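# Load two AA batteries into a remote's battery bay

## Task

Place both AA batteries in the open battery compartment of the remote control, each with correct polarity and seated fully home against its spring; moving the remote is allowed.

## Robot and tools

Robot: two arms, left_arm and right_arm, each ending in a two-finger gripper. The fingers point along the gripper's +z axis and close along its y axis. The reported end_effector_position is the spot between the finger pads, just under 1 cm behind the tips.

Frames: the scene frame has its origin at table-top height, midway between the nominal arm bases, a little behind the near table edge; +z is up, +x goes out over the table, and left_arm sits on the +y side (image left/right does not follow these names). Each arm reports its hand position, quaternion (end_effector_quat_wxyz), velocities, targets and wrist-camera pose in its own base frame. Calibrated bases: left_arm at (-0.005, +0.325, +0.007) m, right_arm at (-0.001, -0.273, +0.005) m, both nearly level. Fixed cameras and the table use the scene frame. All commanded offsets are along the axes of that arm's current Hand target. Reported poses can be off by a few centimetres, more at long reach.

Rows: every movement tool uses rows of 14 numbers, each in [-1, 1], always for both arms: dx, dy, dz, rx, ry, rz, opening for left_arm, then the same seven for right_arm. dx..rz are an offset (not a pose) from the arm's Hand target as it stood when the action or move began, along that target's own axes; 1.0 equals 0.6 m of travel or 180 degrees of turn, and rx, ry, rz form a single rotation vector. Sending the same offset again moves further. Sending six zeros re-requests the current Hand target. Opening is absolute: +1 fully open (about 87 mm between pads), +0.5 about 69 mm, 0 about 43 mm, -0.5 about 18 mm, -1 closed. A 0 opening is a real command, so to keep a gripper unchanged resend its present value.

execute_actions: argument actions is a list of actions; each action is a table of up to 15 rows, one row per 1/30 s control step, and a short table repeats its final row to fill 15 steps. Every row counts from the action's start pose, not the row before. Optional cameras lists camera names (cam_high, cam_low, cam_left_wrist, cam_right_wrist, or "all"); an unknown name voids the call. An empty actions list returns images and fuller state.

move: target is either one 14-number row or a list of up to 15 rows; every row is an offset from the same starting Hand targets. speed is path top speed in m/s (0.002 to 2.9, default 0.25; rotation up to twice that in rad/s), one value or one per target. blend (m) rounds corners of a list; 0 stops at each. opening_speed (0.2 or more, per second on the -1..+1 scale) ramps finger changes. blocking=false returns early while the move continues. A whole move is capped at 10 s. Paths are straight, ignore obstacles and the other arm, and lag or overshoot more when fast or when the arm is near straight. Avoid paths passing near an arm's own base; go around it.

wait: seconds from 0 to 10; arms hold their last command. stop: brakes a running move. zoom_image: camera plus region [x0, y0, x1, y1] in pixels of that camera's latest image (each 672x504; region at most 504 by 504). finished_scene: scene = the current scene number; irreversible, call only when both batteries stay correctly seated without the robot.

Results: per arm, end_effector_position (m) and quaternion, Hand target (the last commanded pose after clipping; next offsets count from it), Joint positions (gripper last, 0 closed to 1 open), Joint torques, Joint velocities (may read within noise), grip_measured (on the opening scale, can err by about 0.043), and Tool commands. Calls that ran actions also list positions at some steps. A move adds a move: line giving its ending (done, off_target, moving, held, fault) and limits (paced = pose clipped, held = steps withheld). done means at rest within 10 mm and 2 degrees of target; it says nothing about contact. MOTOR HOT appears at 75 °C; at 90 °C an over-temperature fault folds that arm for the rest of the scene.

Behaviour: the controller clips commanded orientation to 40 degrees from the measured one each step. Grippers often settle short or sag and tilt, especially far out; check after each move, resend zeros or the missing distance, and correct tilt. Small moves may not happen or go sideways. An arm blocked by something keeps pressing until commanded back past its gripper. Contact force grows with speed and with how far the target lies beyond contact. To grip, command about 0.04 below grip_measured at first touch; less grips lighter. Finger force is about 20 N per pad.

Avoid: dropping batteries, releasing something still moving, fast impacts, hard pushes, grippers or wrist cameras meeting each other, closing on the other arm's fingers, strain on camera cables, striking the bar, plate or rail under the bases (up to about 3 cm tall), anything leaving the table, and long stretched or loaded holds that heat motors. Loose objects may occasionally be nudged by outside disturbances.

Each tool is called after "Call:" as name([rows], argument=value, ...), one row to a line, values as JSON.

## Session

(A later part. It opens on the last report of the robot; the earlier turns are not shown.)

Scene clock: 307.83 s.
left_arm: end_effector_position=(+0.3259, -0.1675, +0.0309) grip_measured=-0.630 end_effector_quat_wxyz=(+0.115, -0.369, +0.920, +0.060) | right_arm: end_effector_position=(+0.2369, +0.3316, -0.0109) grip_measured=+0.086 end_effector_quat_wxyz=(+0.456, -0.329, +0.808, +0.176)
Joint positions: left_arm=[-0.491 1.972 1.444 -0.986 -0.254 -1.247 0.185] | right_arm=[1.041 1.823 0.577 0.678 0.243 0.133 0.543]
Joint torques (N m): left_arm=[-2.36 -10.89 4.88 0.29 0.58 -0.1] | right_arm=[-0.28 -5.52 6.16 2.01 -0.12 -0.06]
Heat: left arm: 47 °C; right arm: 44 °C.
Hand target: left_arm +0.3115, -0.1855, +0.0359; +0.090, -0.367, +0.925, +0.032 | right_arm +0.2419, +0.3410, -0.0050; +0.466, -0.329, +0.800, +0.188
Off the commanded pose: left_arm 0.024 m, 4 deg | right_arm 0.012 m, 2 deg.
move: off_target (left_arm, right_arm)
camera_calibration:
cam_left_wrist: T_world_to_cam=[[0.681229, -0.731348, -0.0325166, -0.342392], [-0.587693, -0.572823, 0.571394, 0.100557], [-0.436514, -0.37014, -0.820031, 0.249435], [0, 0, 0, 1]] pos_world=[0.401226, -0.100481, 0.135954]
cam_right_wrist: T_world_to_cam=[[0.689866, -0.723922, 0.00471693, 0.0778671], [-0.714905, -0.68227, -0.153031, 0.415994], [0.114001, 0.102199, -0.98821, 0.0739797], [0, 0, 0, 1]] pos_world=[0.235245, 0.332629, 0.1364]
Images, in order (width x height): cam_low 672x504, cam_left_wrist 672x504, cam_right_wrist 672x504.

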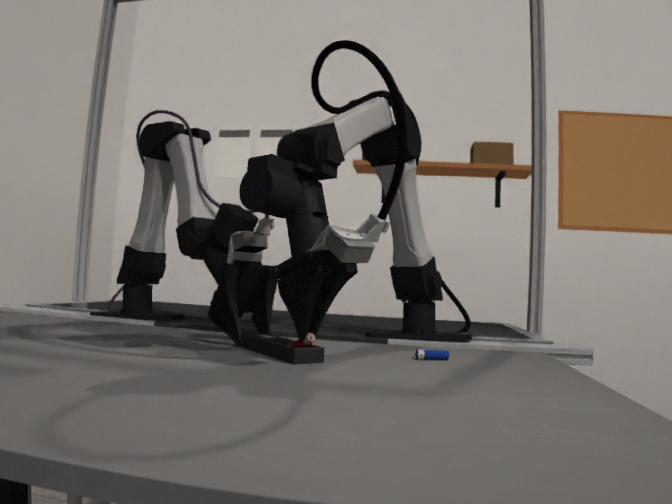

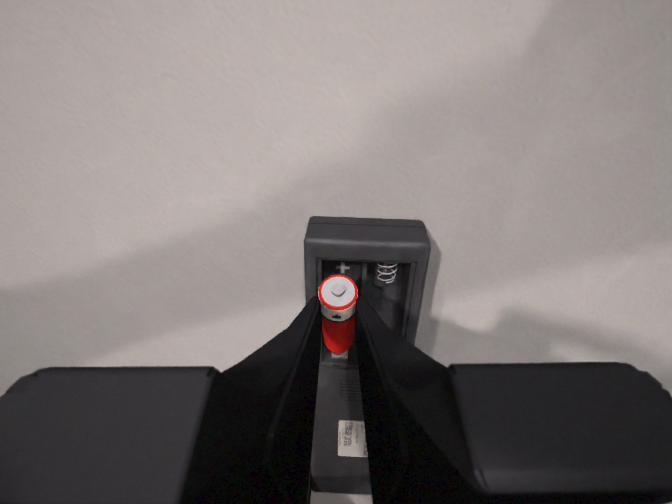

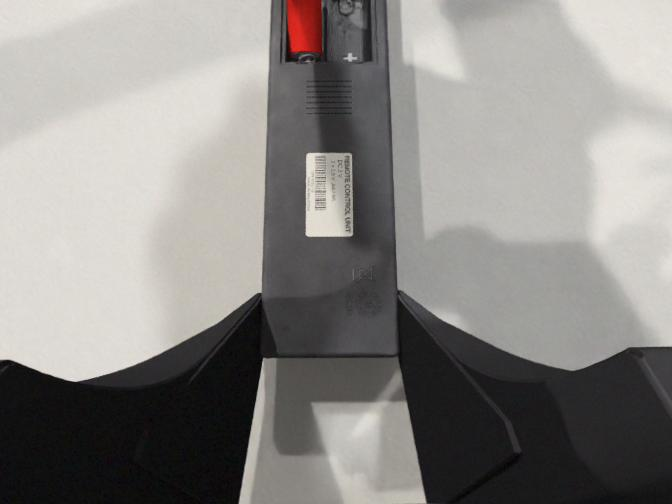

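Call:
move([
  [0.003,0,0.013,0,0.05,0,-0.75,0,0,0,0,0,0,-0.02],
  [0.005,0,0.024,0,0.105,0,-0.75,0,0,0,0,0,0,-0.02],
], speed=[0.08,0.08], blend=[0.005,0], cameras=["cam_low","cam_right_wrist","cam_left_wrist"])

Call:
zoom_image(camera="cam_left_wrist", region=[270, 200, 430, 360])

Call:
zoom_image(camera="cam_low", region=[230, 310, 340, 370])

Scene clock: 324.80 s.
left_arm: end_effector_position=(+0.3288, -0.1661, +0.0234) grip_measured=-0.630 end_effector_quat_wxyz=(-0.003, -0.372, +0.928, -0.009) | right_arm: end_effector_position=(+0.2369, +0.3316, -0.0109) grip_measured=+0.086 end_effector_quat_wxyz=(+0.456, -0.329, +0.808, +0.176)
Joint positions: left_arm=[-0.357 2.05 1.506 -1.02 0.018 -1.12 0.185] | right_arm=[1.041 1.823 0.577 0.678 0.243 0.133 0.543]
Joint torques (N m): left_arm=[-1.47 -7.1 7.54 -0.15 1.06 0.03] | right_arm=[-0.29 -5.52 6.19 2.01 -0.11 -0.05]
Heat: left arm: 48 °C; right arm: 44 °C.
Hand target: left_arm +0.3113, -0.1857, +0.0211; -0.063, -0.367, +0.928, -0.029 | right_arm +0.2419, +0.3410, -0.0050; +0.466, -0.329, +0.800, +0.188
Off the commanded pose: left_arm 0.026 m, 7 deg | right_arm 0.012 m, 2 deg.
move: off_target (left_arm, right_arm)
camera_calibration:
cam_left_wrist: T_world_to_cam=[[0.677775, -0.73517, 0.0120676, -0.34407], [-0.474349, -0.424658, 0.771141, 0.0899944], [-0.561795, -0.528384, -0.63655, 0.255633], [0, 0, 0, 1]] pos_world=[0.419504, -0.0796604, 0.097477]
cam_right_wrist: T_world_to_cam=[[0.689866, -0.723922, 0.00471693, 0.0778671], [-0.714905, -0.68227, -0.153031, 0.415994], [0.114001, 0.102199, -0.98821, 0.0739797], [0, 0, 0, 1]] pos_world=[0.235245, 0.332629, 0.1364]
Images, in order (width x height): cam_low 672x504, cam_left_wrist 672x504, cam_right_wrist 672x504.

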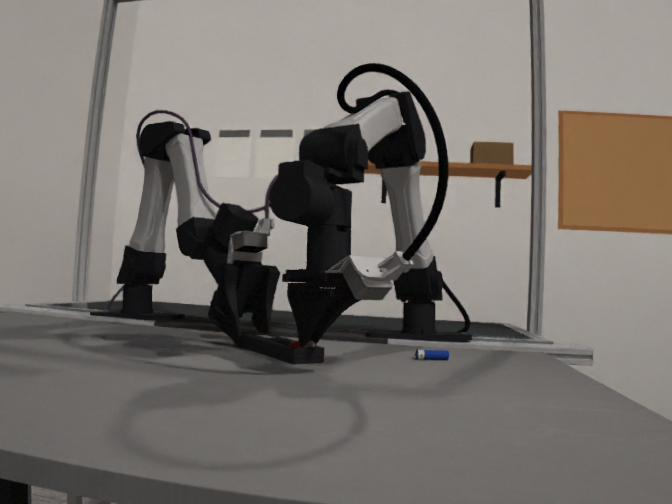

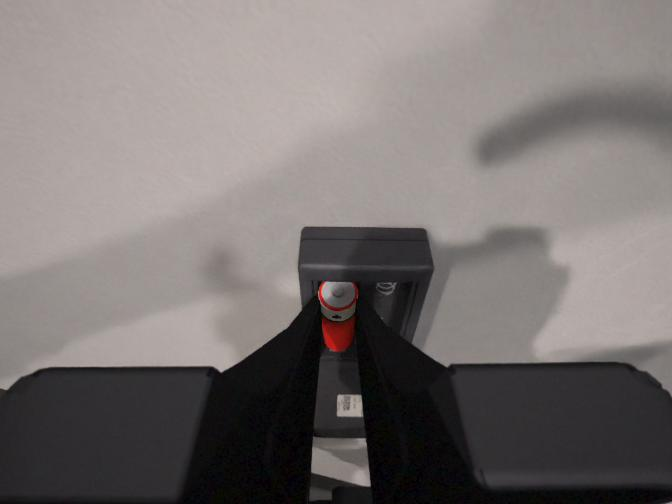

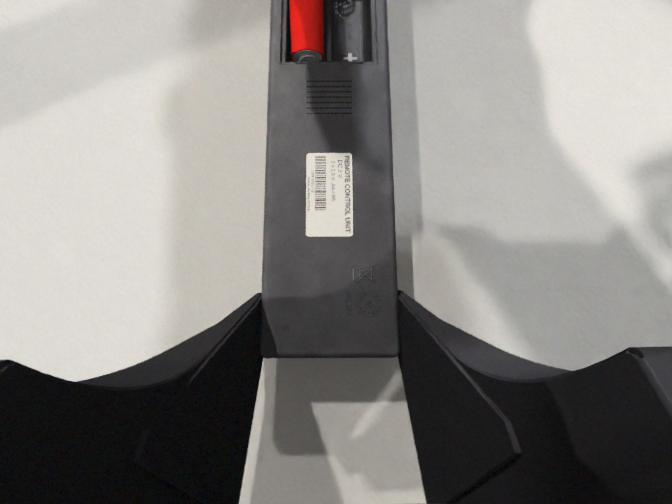

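Scaled by 3.150 from the camera's 672x504 image, which has a finer 960x720 frame.

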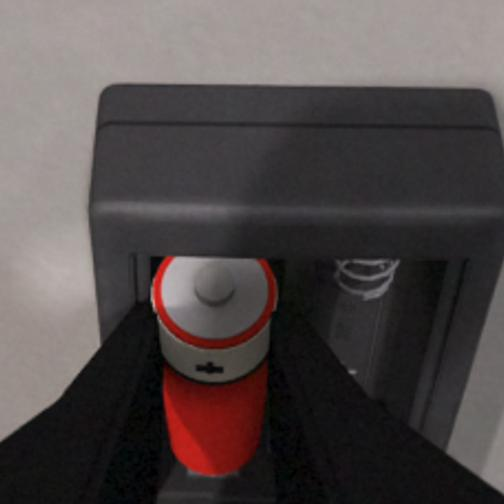

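Scaled by 4.582 from the camera's 672x504 image, which has a finer 960x720 frame.

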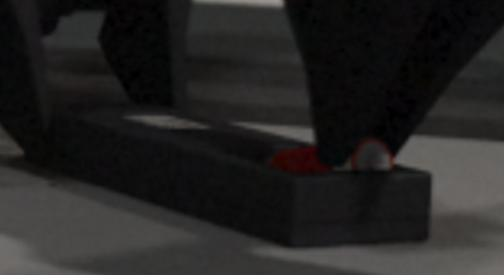

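Call:
move([
  [-0.036,0,-0.01,0,0,0,-0.75,0,0,0,0,0,0,-0.02],
  [-0.036,0,-0.01,0,0,0,-0.45,0,0,0,0,0,0,-0.02],
  [-0.032,0,-0.08,0,0,0,-0.45,0,0,0,0,0,0,-0.02],
  [-0.04,0,-0.08,0,0.122,0,-1,0,0,0,0,0,0,-0.02],
], speed=[0.06,0.06,0.12,0.2], cameras=["cam_low","cam_right_wrist","cam_left_wrist"])

Call:
zoom_image(camera="cam_left_wrist", region=[270, 200, 430, 360])

Call:
zoom_image(camera="cam_low", region=[230, 310, 340, 370])

Scene clock: 345.47 s.
left_arm: end_effector_position=(+0.3313, -0.1653, +0.0659) grip_measured=-1.000 end_effector_quat_wxyz=(-0.231, -0.354, +0.901, -0.096) | right_arm: end_effector_position=(+0.2368, +0.3319, -0.0109) grip_measured=+0.086 end_effector_quat_wxyz=(+0.456, -0.330, +0.807, +0.176)
Joint positions: left_arm=[-0.192 2.32 1.933 -1.49 0.407 -0.877 0] | right_arm=[1.041 1.823 0.577 0.679 0.241 0.132 0.543]
Joint torques (N m): left_arm=[0.51 -9.28 8.27 -0.48 0.31 0.16] | right_arm=[-0.28 -5.49 6.17 2.01 -0.09 -0.06]
Heat: left arm: 46 °C; right arm: 44 °C.
Hand target: left_arm +0.3333, -0.1646, +0.0653; -0.239, -0.355, +0.898, -0.098 | right_arm +0.2420, +0.3409, -0.0050; +0.466, -0.329, +0.800, +0.188
Off the commanded pose: left_arm 0.002 m, 1 deg | right_arm 0.012 m, 2 deg.
move: off_target (right_arm); target 2's new opening was sent with left_arm's hand 0.006 m and 3 deg from that target
camera_calibration:
cam_left_wrist: T_world_to_cam=[[0.669625, -0.74253, 0.0158664, -0.344387], [-0.157057, -0.120692, 0.980187, -0.00991485], [-0.725903, -0.658849, -0.197438, 0.288403], [0, 0, 0, 1]] pos_world=[0.438405, -0.0669005, 0.0721242]
cam_right_wrist: T_world_to_cam=[[0.691639, -0.722231, 0.00416436, 0.0771042], [-0.713293, -0.683962, -0.153003, 0.41617], [0.113352, 0.102853, -0.988217, 0.0739172], [0, 0, 0, 1]] pos_world=[0.235144, 0.332729, 0.1364]
Images, in order (width x height): cam_low 672x504, cam_left_wrist 672x504, cam_right_wrist 672x504.

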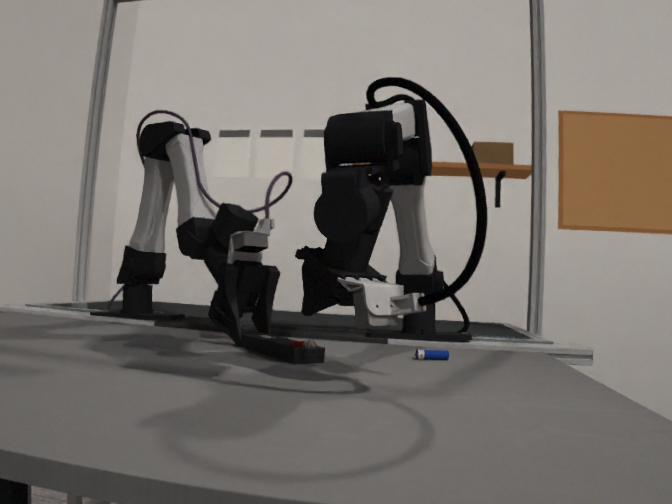

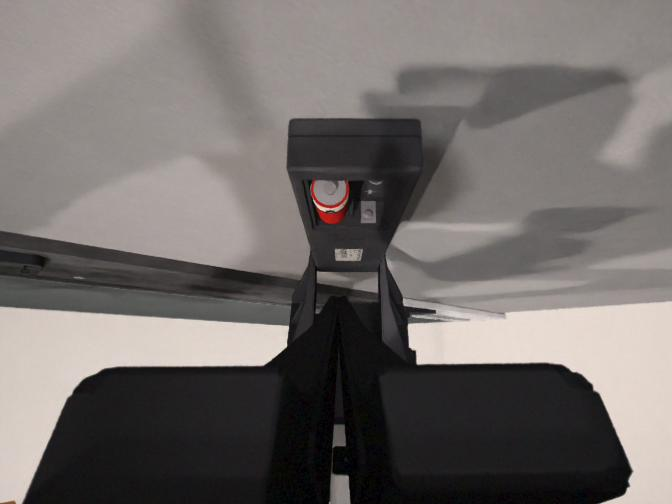

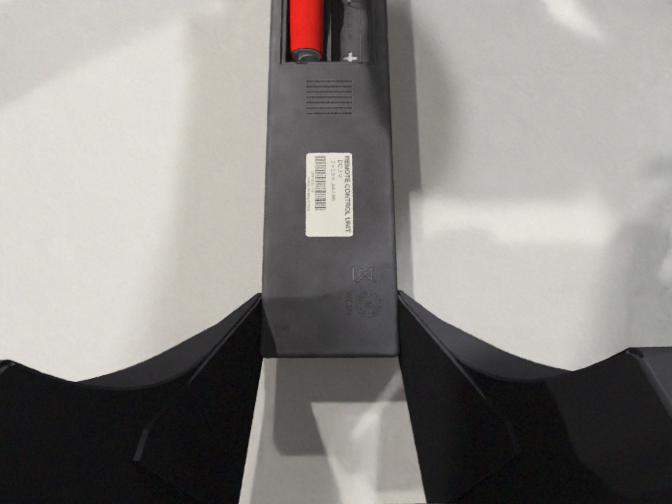

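Scaled by 3.150 from the camera's 672x504 image, which has a finer 960x720 frame.

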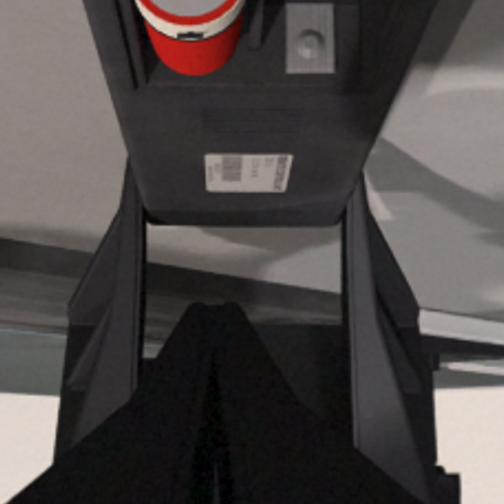

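Scaled by 4.582 from the camera's 672x504 image, which has a finer 960x720 frame.

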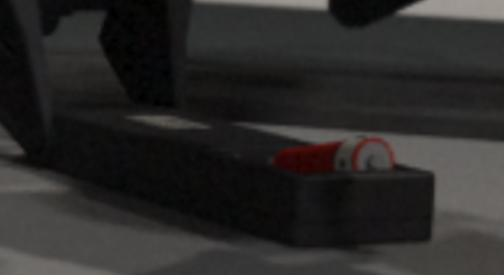

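Call:
zoom_image(camera="cam_left_wrist", region=[275, 110, 435, 240])

Scaled by 3.150 from the camera's 672x504 image, which has a finer 960x720 frame.

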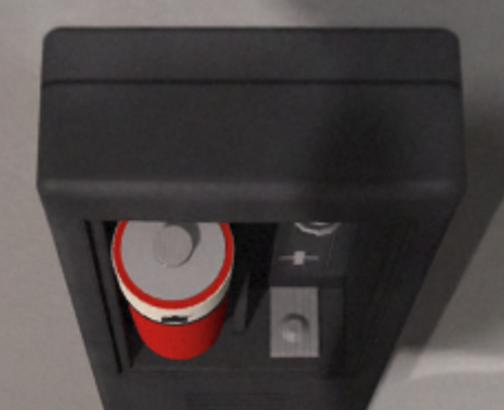

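Call:
move([
  [-0.0423,0,0.0333,0,0,0,-1,0,0,0,0,0,0,-0.02],
  [-0.0498,0,0.0463,0,0,0,-1,0,0,0,0,0,0,-0.02],
], speed=[0.15,0.06], cameras=["cam_low","cam_right_wrist","cam_left_wrist"])

Call:
zoom_image(camera="cam_left_wrist", region=[255, 160, 435, 300])

Call:
zoom_image(camera="cam_low", region=[230, 310, 340, 370])

Scene clock: 364.40 s.
left_arm: end_effector_position=(+0.3399, -0.1588, +0.0360) grip_measured=-1.000 end_effector_quat_wxyz=(-0.236, -0.354, +0.900, -0.096) | right_arm: end_effector_position=(+0.2368, +0.3319, -0.0109) grip_measured=+0.086 end_effector_quat_wxyz=(+0.456, -0.330, +0.807, +0.176)
Joint positions: left_arm=[-0.172 2.391 1.929 -1.435 0.407 -0.854 0] | right_arm=[1.041 1.823 0.577 0.679 0.241 0.132 0.543]
Joint torques (N m): left_arm=[0.65 -9.51 5.55 -0.14 0.26 0.16] | right_arm=[-0.27 -5.46 6.19 2.01 -0.09 -0.05]
Heat: left arm: 46 °C; right arm: 45 °C.
Hand target: left_arm +0.3424, -0.1565, +0.0264; -0.238, -0.355, +0.899, -0.098 | right_arm +0.2420, +0.3409, -0.0050; +0.466, -0.329, +0.800, +0.188
Off the commanded pose: left_arm 0.010 m, 0 deg | right_arm 0.012 m, 2 deg.
move: off_target (right_arm)
camera_calibration:
cam_left_wrist: T_world_to_cam=[[0.669996, -0.742261, 0.0123803, -0.344819], [-0.146697, -0.11603, 0.982353, 0.0187656], [-0.727726, -0.659989, -0.186627, 0.293135], [0, 0, 0, 1]] pos_world=[0.447102, -0.0603025, 0.0405414]
cam_right_wrist: T_world_to_cam=[[0.691639, -0.722231, 0.00416436, 0.0771042], [-0.713293, -0.683962, -0.153003, 0.41617], [0.113352, 0.102853, -0.988217, 0.0739172], [0, 0, 0, 1]] pos_world=[0.235144, 0.332729, 0.1364]
Images, in order (width x height): cam_low 672x504, cam_left_wrist 672x504, cam_right_wrist 672x504.

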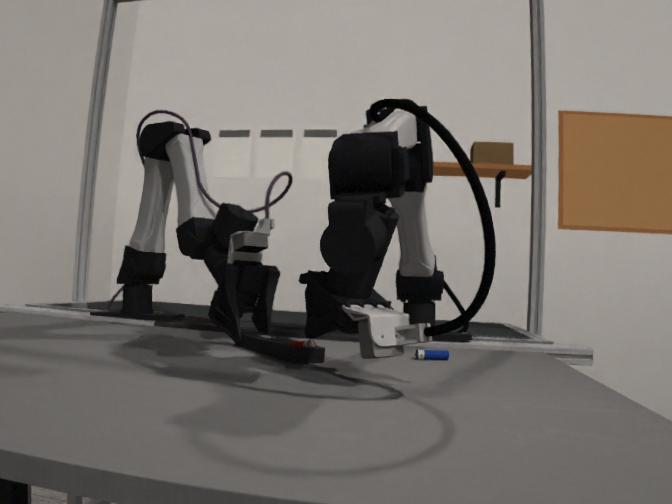

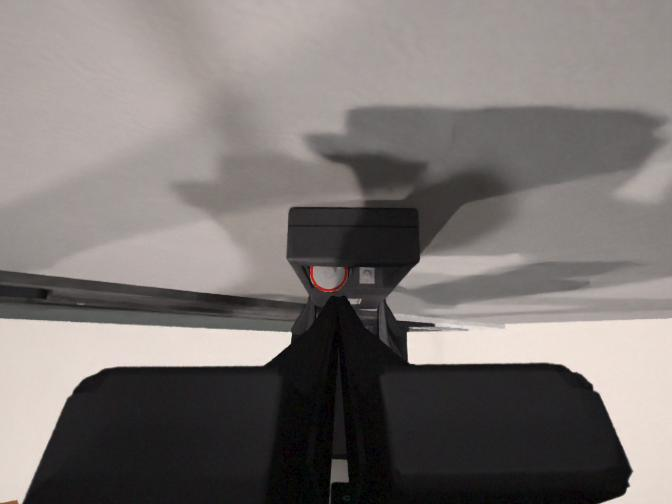

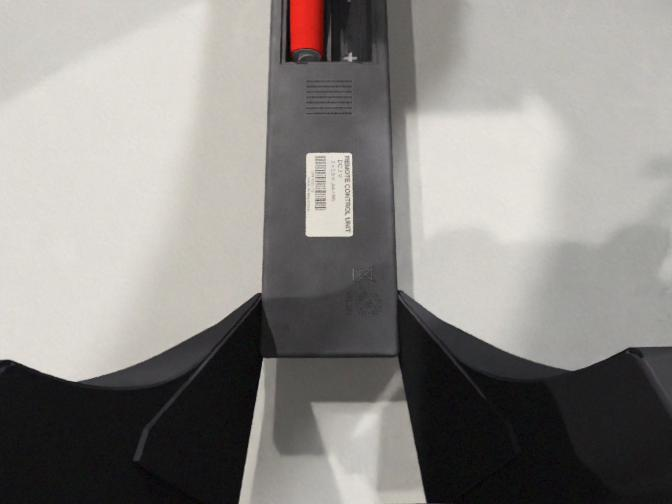

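Scaled by 2.800 from the camera's 672x504 image, which has a finer 960x720 frame.

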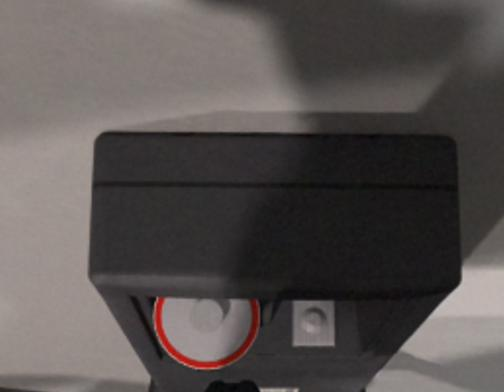

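Scaled by 4.582 from the camera's 672x504 image, which has a finer 960x720 frame.

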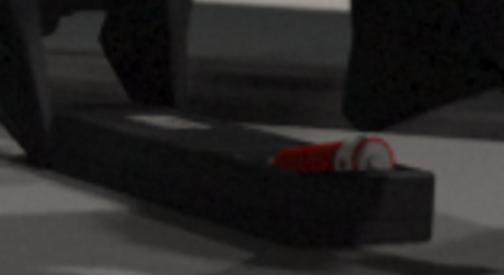

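Call:
move(target=[-0.0093,0.006,0.0062,0,0,0,-1,0,0,0,0,0,0,-0.02], speed=0.06, cameras=["cam_low","cam_left_wrist"])

Call:
zoom_image(camera="cam_left_wrist", region=[255, 160, 435, 300])

Call:
zoom_image(camera="cam_low", region=[230, 310, 340, 370])

Scene clock: 375.57 s.
left_arm: end_effector_position=(+0.3396, -0.1551, +0.0318) grip_measured=-1.000 end_effector_quat_wxyz=(-0.236, -0.354, +0.900, -0.098) | right_arm: end_effector_position=(+0.2368, +0.3319, -0.0109) grip_measured=+0.086 end_effector_quat_wxyz=(+0.456, -0.330, +0.807, +0.176)
Joint positions: left_arm=[-0.163 2.391 1.912 -1.419 0.407 -0.843 0] | right_arm=[1.041 1.823 0.577 0.679 0.241 0.132 0.543]
Joint torques (N m): left_arm=[0.79 -9.2 5.41 -0.11 0.22 0.15] | right_arm=[-0.23 -5.48 6.19 2 -0.09 -0.04]
Heat: left arm: 46 °C; right arm: 45 °C.
Hand target: left_arm +0.3421, -0.1519, +0.0204; -0.238, -0.355, +0.899, -0.098 | right_arm +0.2420, +0.3409, -0.0050; +0.466, -0.329, +0.800, +0.188
Off the commanded pose: left_arm 0.012 m, 0 deg | right_arm 0.012 m, 2 deg.
move: off_target (left_arm, right_arm)
camera_calibration:
cam_left_wrist: T_world_to_cam=[[0.670105, -0.742094, 0.0160028, -0.34199], [-0.148262, -0.112692, 0.982506, 0.0242544], [-0.727309, -0.660755, -0.18554, 0.294287], [0, 0, 0, 1]] pos_world=[0.446803, -0.0566039, 0.0362446]
Images, in order (width x height): cam_low 672x504, cam_left_wrist 672x504.

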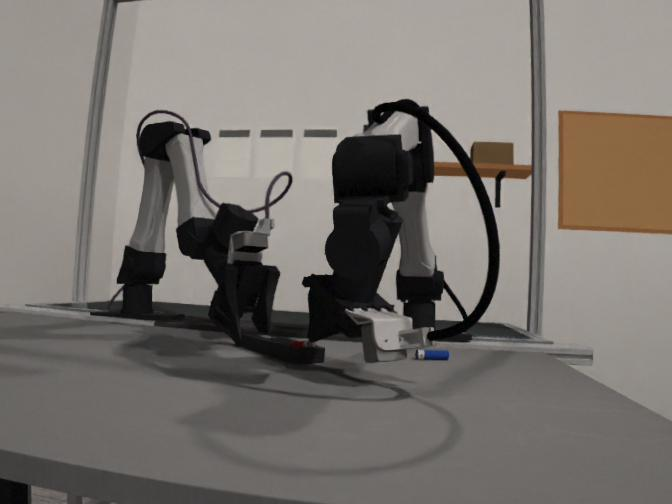

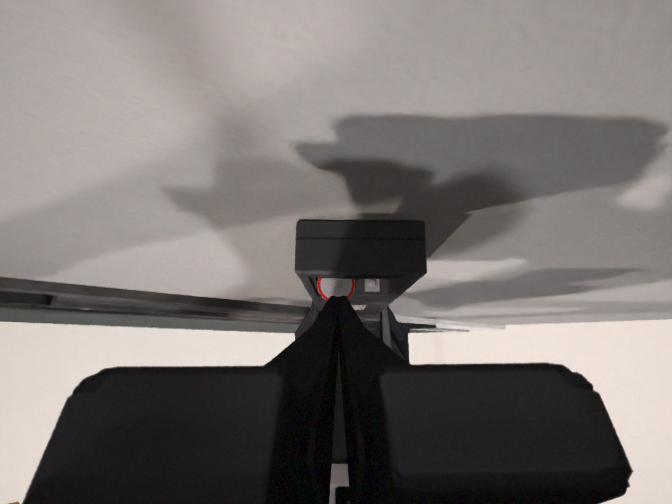

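Scaled by 2.800 from the camera's 672x504 image, which has a finer 960x720 frame.

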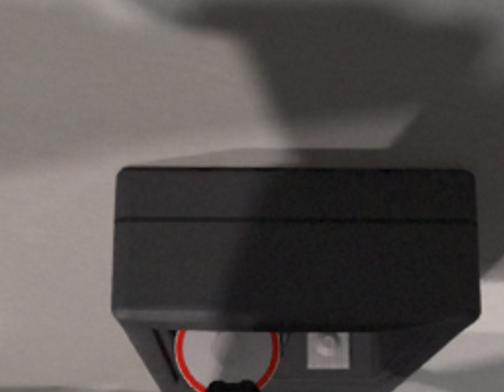

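Scaled by 4.582 from the camera's 672x504 image, which has a finer 960x720 frame.

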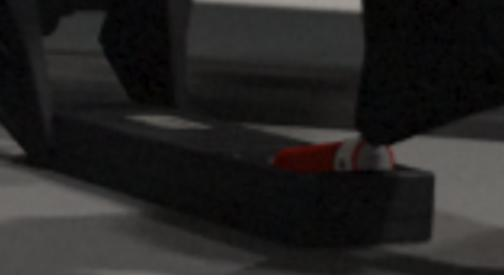

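Call:
move([
  [-0.0042,0,0.0072,0,0,0,-1,0,0,0,0,0,0,-0.02],
  [0.027,0,0.0598,0,0,0,-1,0,0,0,0,0,0,-0.02],
], speed=[0.06,0.06], cameras=["cam_low","cam_left_wrist"])

Call:
zoom_image(camera="cam_left_wrist", region=[255, 160, 435, 300])

Call:
zoom_image(camera="cam_low", region=[230, 310, 340, 370])

Scene clock: 386.53 s.
left_arm: end_effector_position=(+0.3123, -0.1783, +0.0225) grip_measured=-1.000 end_effector_quat_wxyz=(-0.282, -0.364, +0.880, -0.118) | right_arm: end_effector_position=(+0.2367, +0.3319, -0.0109) grip_measured=+0.086 end_effector_quat_wxyz=(+0.456, -0.331, +0.807, +0.176)
Joint positions: left_arm=[-0.198 2.362 1.76 -1.345 0.507 -0.884 0] | right_arm=[1.041 1.823 0.577 0.679 0.24 0.131 0.543]
Joint torques (N m): left_arm=[-1.46 -10.11 2.96 0.55 -0.53 -0.05] | right_arm=[-0.21 -5.45 6.16 2.02 -0.1 -0.04]
Heat: left arm: 46 °C; right arm: 45 °C.
Hand target: left_arm +0.3189, -0.1738, -0.0027; -0.239, -0.355, +0.899, -0.098 | right_arm +0.2420, +0.3409, -0.0050; +0.466, -0.329, +0.800, +0.188
Off the commanded pose: left_arm 0.026 m, 6 deg | right_arm 0.012 m, 2 deg.
move: off_target (left_arm, right_arm)
camera_calibration:
cam_left_wrist: T_world_to_cam=[[0.695502, -0.71845, 0.0102619, -0.344401], [-0.0657798, -0.0494438, 0.996608, 0.0118938], [-0.715506, -0.693819, -0.0816478, 0.245441], [0, 0, 0, 1]] pos_world=[0.415929, -0.0765548, 0.0117205]
Images, in order (width x height): cam_low 672x504, cam_left_wrist 672x504.

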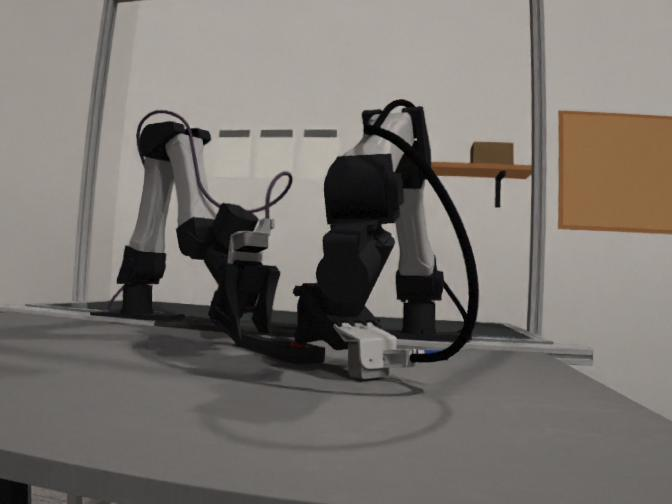

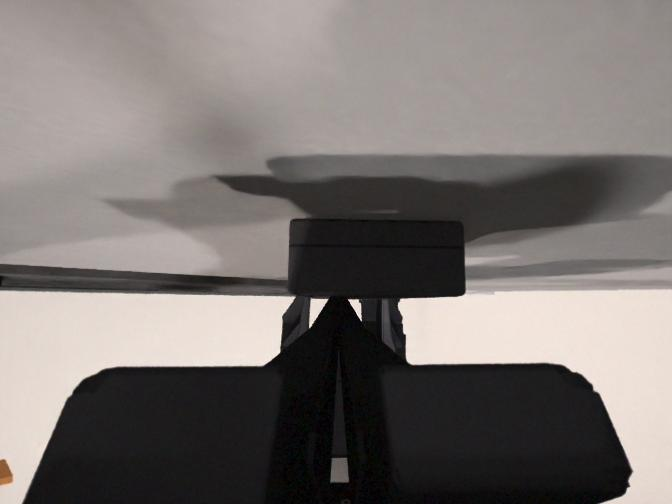

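Scaled by 2.800 from the camera's 672x504 image, which has a finer 960x720 frame.

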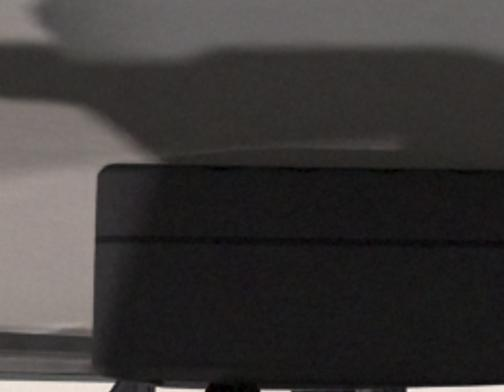

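Scaled by 4.582 from the camera's 672x504 image, which has a finer 960x720 frame.

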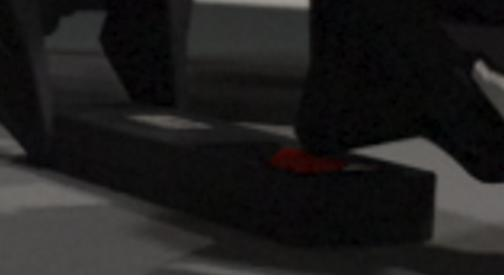

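Call:
move([
  [0.035,0,-0.06,0,-0.05,0,-1,0,0,0,0,0,0,-0.02],
  [0.07,0,-0.13,0,-0.1,0,-1,0,0,0,0,0,0,-0.02],
], speed=[0.1,0.15], blend=[0.01,0], cameras=["cam_low","cam_left_wrist","cam_right_wrist"])

Call:
zoom_image(camera="cam_left_wrist", region=[255, 120, 435, 260])

Call:
zoom_image(camera="cam_low", region=[230, 310, 340, 370])

Call:
zoom_image(camera="cam_right_wrist", region=[260, 0, 400, 105])

Scene clock: 396.67 s.
left_arm: end_effector_position=(+0.3160, -0.1728, +0.0672) grip_measured=-1.000 end_effector_quat_wxyz=(-0.117, -0.364, +0.924, -0.033) | right_arm: end_effector_position=(+0.2367, +0.3319, -0.0109) grip_measured=+0.086 end_effector_quat_wxyz=(+0.456, -0.331, +0.807, +0.177)
Joint positions: left_arm=[-0.305 2.124 1.735 -1.324 0.198 -1.041 0] | right_arm=[1.041 1.823 0.577 0.679 0.24 0.131 0.543]
Joint torques (N m): left_arm=[-0.1 -13.04 8.39 -0.2 -0.02 -0.02] | right_arm=[-0.25 -5.49 6.13 2.01 -0.08 -0.04]
Heat: left arm: 47 °C; right arm: 45 °C.
Hand target: left_arm +0.3202, -0.1717, +0.0858; -0.095, -0.366, +0.925, -0.041 | right_arm +0.2420, +0.3409, -0.0050; +0.466, -0.329, +0.800, +0.188
Off the commanded pose: left_arm 0.019 m, 3 deg | right_arm 0.012 m, 2 deg.
move: off_target (left_arm, right_arm)
camera_calibration:
cam_left_wrist: T_world_to_cam=[[0.665892, -0.745714, -0.022335, -0.336578], [-0.31791, -0.310709, 0.895764, 0.00924118], [-0.674923, -0.589381, -0.443969, 0.285122], [0, 0, 0, 1]] pos_world=[0.419498, -0.080074, 0.11079]
cam_right_wrist: T_world_to_cam=[[0.692379, -0.72152, 0.00447064, 0.0767941], [-0.712576, -0.684744, -0.15284, 0.416236], [0.113338, 0.102638, -0.988241, 0.073996], [0, 0, 0, 1]] pos_world=[0.235043, 0.332829, 0.1364]
Images, in order (width x height): cam_low 672x504, cam_left_wrist 672x504, cam_right_wrist 672x504.

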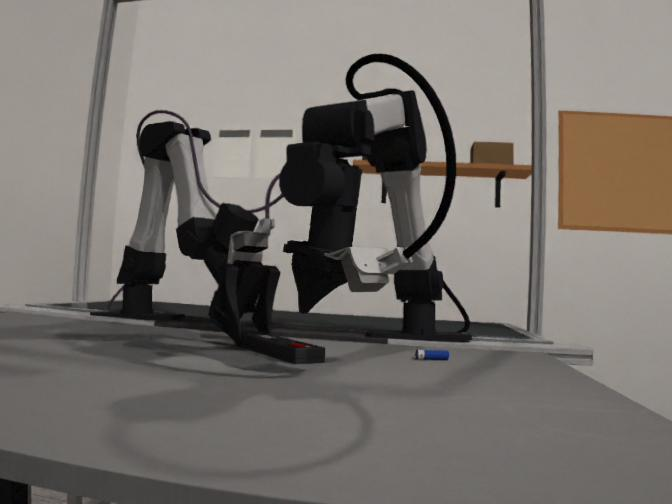

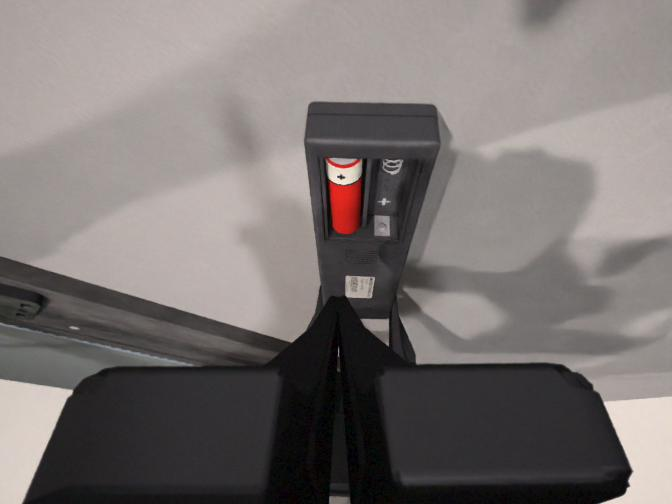

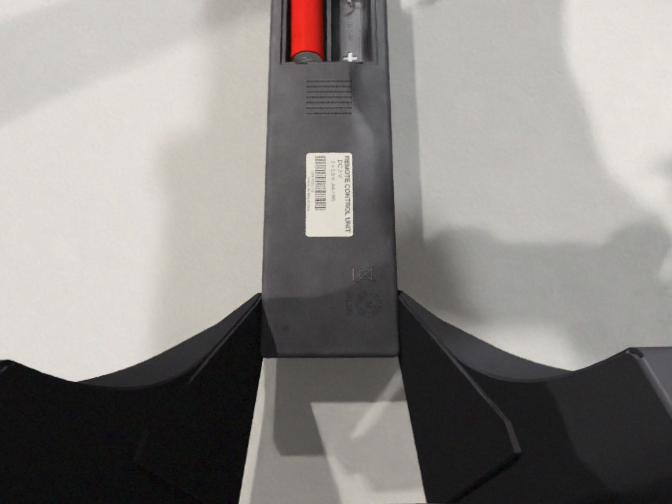

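Scaled by 2.800 from the camera's 672x504 image, which has a finer 960x720 frame.

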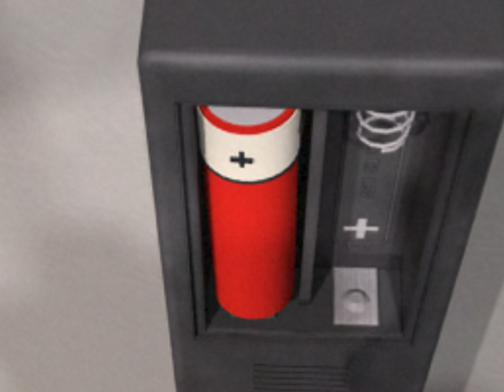

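Scaled by 4.582 from the camera's 672x504 image, which has a finer 960x720 frame.

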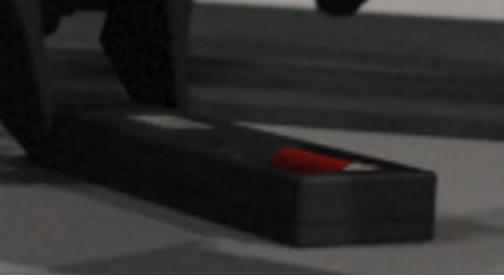

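Scaled by 3.600 from the camera's 672x504 image, which has a finer 960x720 frame.

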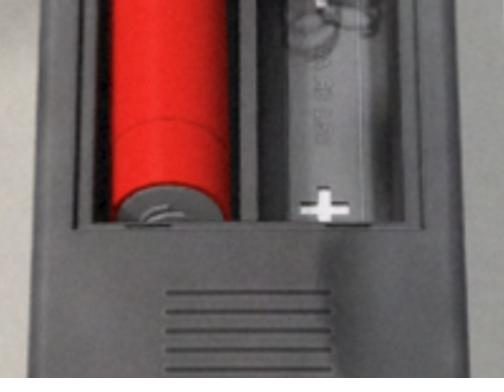

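Call:
zoom_image(camera="cam_low", region=[265, 332, 325, 368])

Call:
zoom_image(camera="cam_left_wrist", region=[310, 150, 410, 245])

Scaled by 8.400 from the camera's 672x504 image, which has a finer 960x720 frame.

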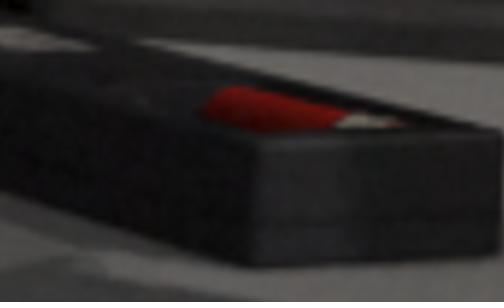

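Scaled by 5.040 from the camera's 672x504 image, which has a finer 960x720 frame.

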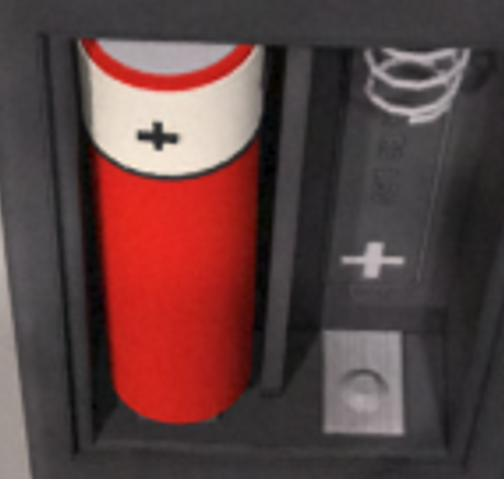

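Call:
move(target=[0.0122,-0.0058,0.085,0,-0.06,0,-1,0,0,0,0,0,0,-0.02], speed=0.15, cameras=["cam_low","cam_left_wrist","cam_right_wrist"])

Call:
zoom_image(camera="cam_left_wrist", region=[275, 180, 415, 310])

Call:
zoom_image(camera="cam_low", region=[245, 320, 335, 374])

Call:
zoom_image(camera="cam_right_wrist", region=[260, 0, 400, 105])

Scene clock: 446.97 s.
left_arm: end_effector_position=(+0.3000, -0.1858, +0.0242) grip_measured=-1.000 end_effector_quat_wxyz=(-0.039, -0.363, +0.931, +0.012) | right_arm: end_effector_position=(+0.2367, +0.3319, -0.0109) grip_measured=+0.086 end_effector_quat_wxyz=(+0.456, -0.331, +0.807, +0.177)
Joint positions: left_arm=[-0.426 2.058 1.509 -1.094 0.039 -1.169 0] | right_arm=[1.041 1.823 0.577 0.679 0.24 0.131 0.543]
Joint torques (N m): left_arm=[-0.08 -13.05 5.67 0.39 -0.18 -0.05] | right_arm=[-0.27 -5.44 6.17 2.01 -0.09 -0.03]
Heat: left arm: 54 °C; right arm: 46 °C.
Hand target: left_arm +0.3099, -0.1866, +0.0375; -0.008, -0.368, +0.930, -0.006 | right_arm +0.2420, +0.3409, -0.0050; +0.466, -0.329, +0.800, +0.188
Off the commanded pose: left_arm 0.017 m, 4 deg | right_arm 0.012 m, 2 deg.
move: off_target (left_arm, right_arm)
camera_calibration:
cam_left_wrist: T_world_to_cam=[[0.66198, -0.747734, -0.0517369, -0.335143], [-0.41853, -0.426028, 0.802081, 0.0496171], [-0.621784, -0.509308, -0.594971, 0.250197], [0, 0, 0, 1]] pos_world=[0.398193, -0.102032, 0.0917237]
cam_right_wrist: T_world_to_cam=[[0.692379, -0.72152, 0.00447064, 0.0767941], [-0.712576, -0.684744, -0.15284, 0.416236], [0.113338, 0.102638, -0.988241, 0.073996], [0, 0, 0, 1]] pos_world=[0.235043, 0.332829, 0.1364]
Images, in order (width x height): cam_low 672x504, cam_left_wrist 672x504, cam_right_wrist 672x504.

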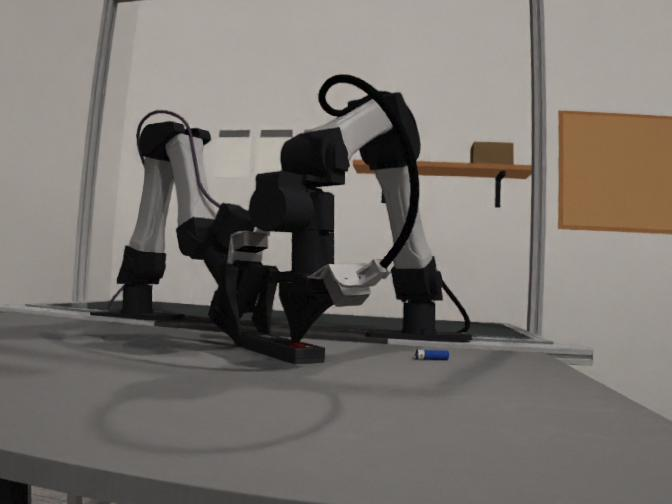

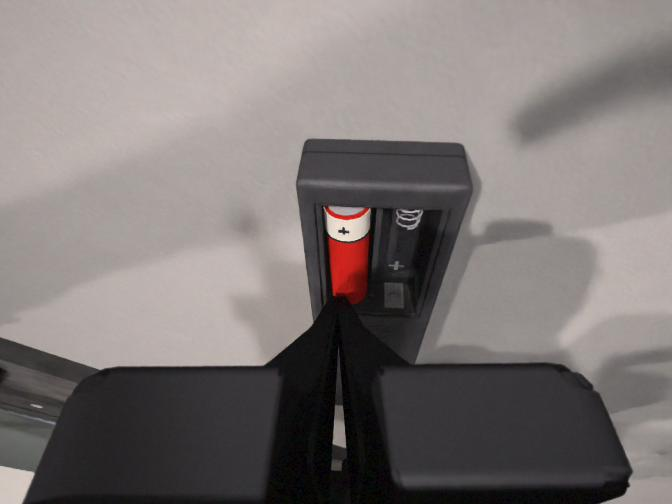

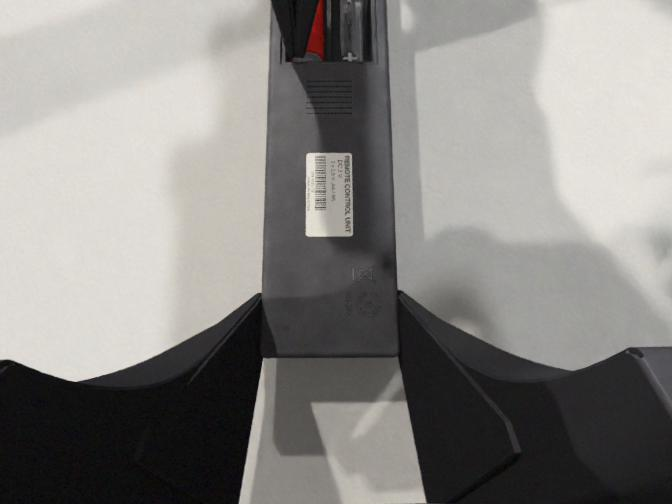

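Scaled by 3.600 from the camera's 672x504 image, which has a finer 960x720 frame.

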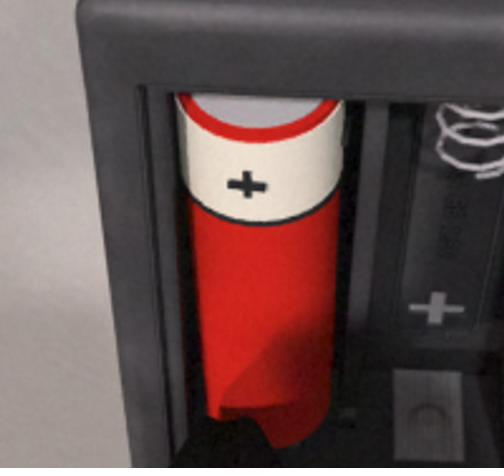

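Scaled by 5.600 from the camera's 672x504 image, which has a finer 960x720 frame.

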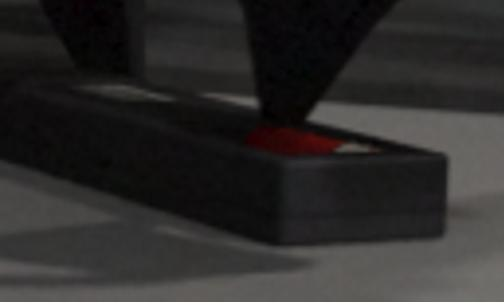

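Scaled by 3.600 from the camera's 672x504 image, which has a finer 960x720 frame.

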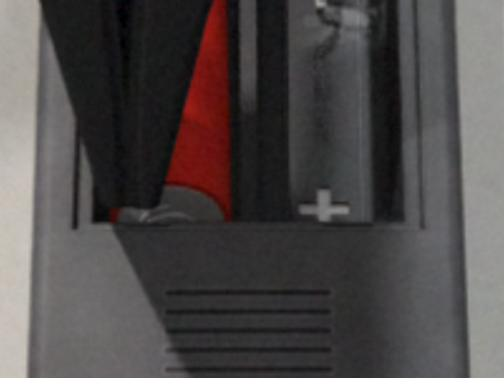

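Call:
move([
  [-0.005,-0.009,-0.012,0,0,0,-1,0,0,0,0,0,0,-0.02],
  [-0.005,-0.009,0.055,0,0,0,-1,0,0,0,0,0,0,-0.02],
], speed=[0.08,0.08], cameras=["cam_low","cam_left_wrist","cam_right_wrist"])

Call:
zoom_image(camera="cam_left_wrist", region=[275, 180, 415, 310])

Call:
zoom_image(camera="cam_low", region=[245, 320, 335, 374])

Call:
zoom_image(camera="cam_right_wrist", region=[260, 0, 400, 105])

Scene clock: 456.20 s.
left_arm: end_effector_position=(+0.3127, -0.1925, +0.0169) grip_measured=-1.000 end_effector_quat_wxyz=(-0.016, -0.364, +0.931, -0.014) | right_arm: end_effector_position=(+0.2365, +0.3322, -0.0109) grip_measured=+0.086 end_effector_quat_wxyz=(+0.456, -0.331, +0.807, +0.177)
Joint positions: left_arm=[-0.427 2.054 1.48 -0.999 0.042 -1.172 0] | right_arm=[1.041 1.823 0.577 0.679 0.238 0.13 0.543]
Joint torques (N m): left_arm=[0.08 -8.06 4.16 0.65 -0.2 0] | right_arm=[-0.29 -5.45 6.16 2.02 -0.06 -0.03]
Heat: left arm: 56 °C; right arm: 46 °C.
Hand target: left_arm +0.3156, -0.1890, +0.0045; -0.008, -0.368, +0.930, -0.007 | right_arm +0.2420, +0.3410, -0.0050; +0.466, -0.329, +0.800, +0.188
Off the commanded pose: left_arm 0.013 m, 1 deg | right_arm 0.012 m, 2 deg.
move: off_target (left_arm, right_arm)
camera_calibration:
cam_left_wrist: T_world_to_cam=[[0.664969, -0.746765, 0.0125993, -0.350755], [-0.466824, -0.402404, 0.787494, 0.0778246], [-0.583002, -0.52954, -0.616194, 0.234632], [0, 0, 0, 1]] pos_world=[0.406363, -0.106368, 0.0877115]
cam_right_wrist: T_world_to_cam=[[0.693877, -0.720082, 0.00400215, 0.0763102], [-0.711187, -0.686156, -0.152981, 0.416393], [0.112905, 0.103304, -0.988221, 0.0738759], [0, 0, 0, 1]] pos_world=[0.234842, 0.333028, 0.136401]
Images, in order (width x height): cam_low 672x504, cam_left_wrist 672x504, cam_right_wrist 672x504.

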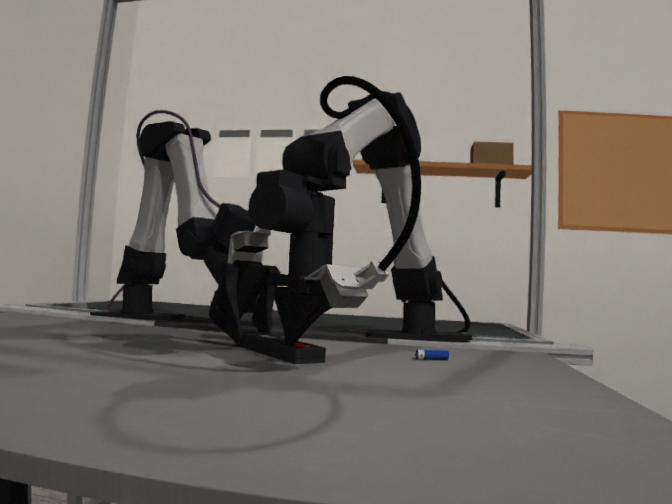

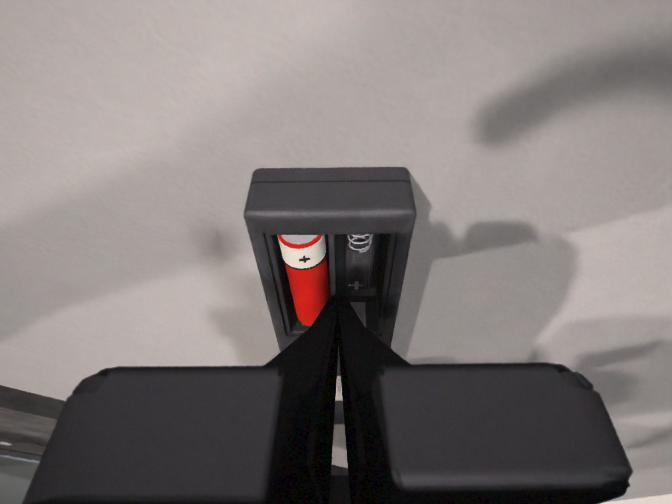

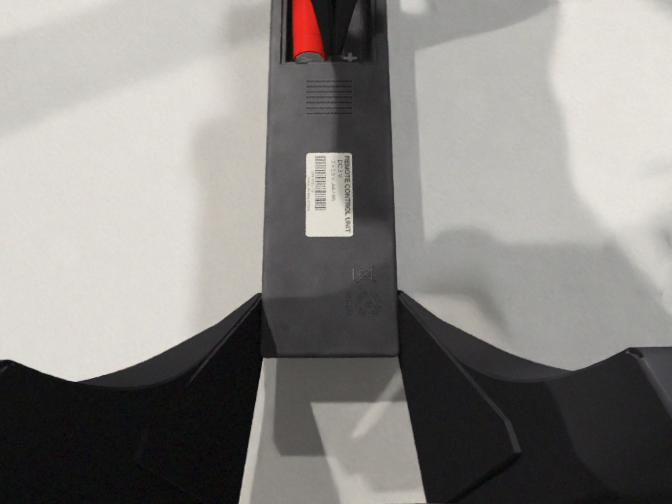

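Scaled by 3.600 from the camera's 672x504 image, which has a finer 960x720 frame.

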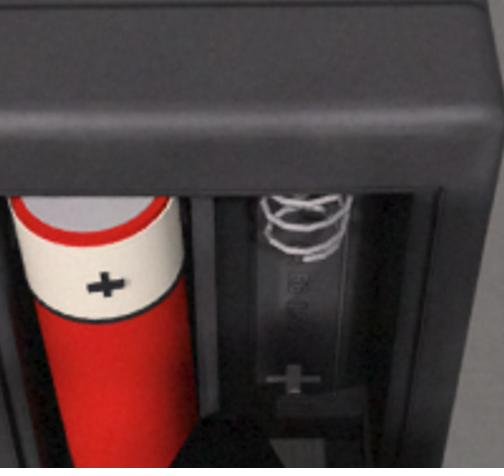

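Scaled by 5.600 from the camera's 672x504 image, which has a finer 960x720 frame.

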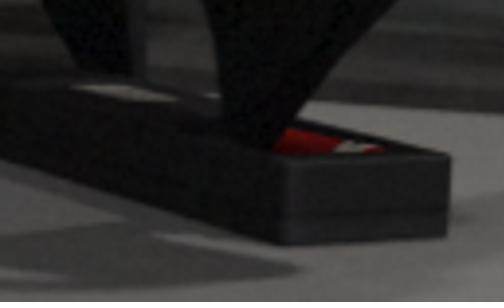

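Scaled by 3.600 from the camera's 672x504 image, which has a finer 960x720 frame.

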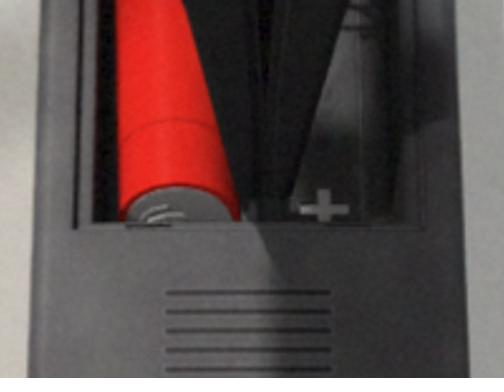

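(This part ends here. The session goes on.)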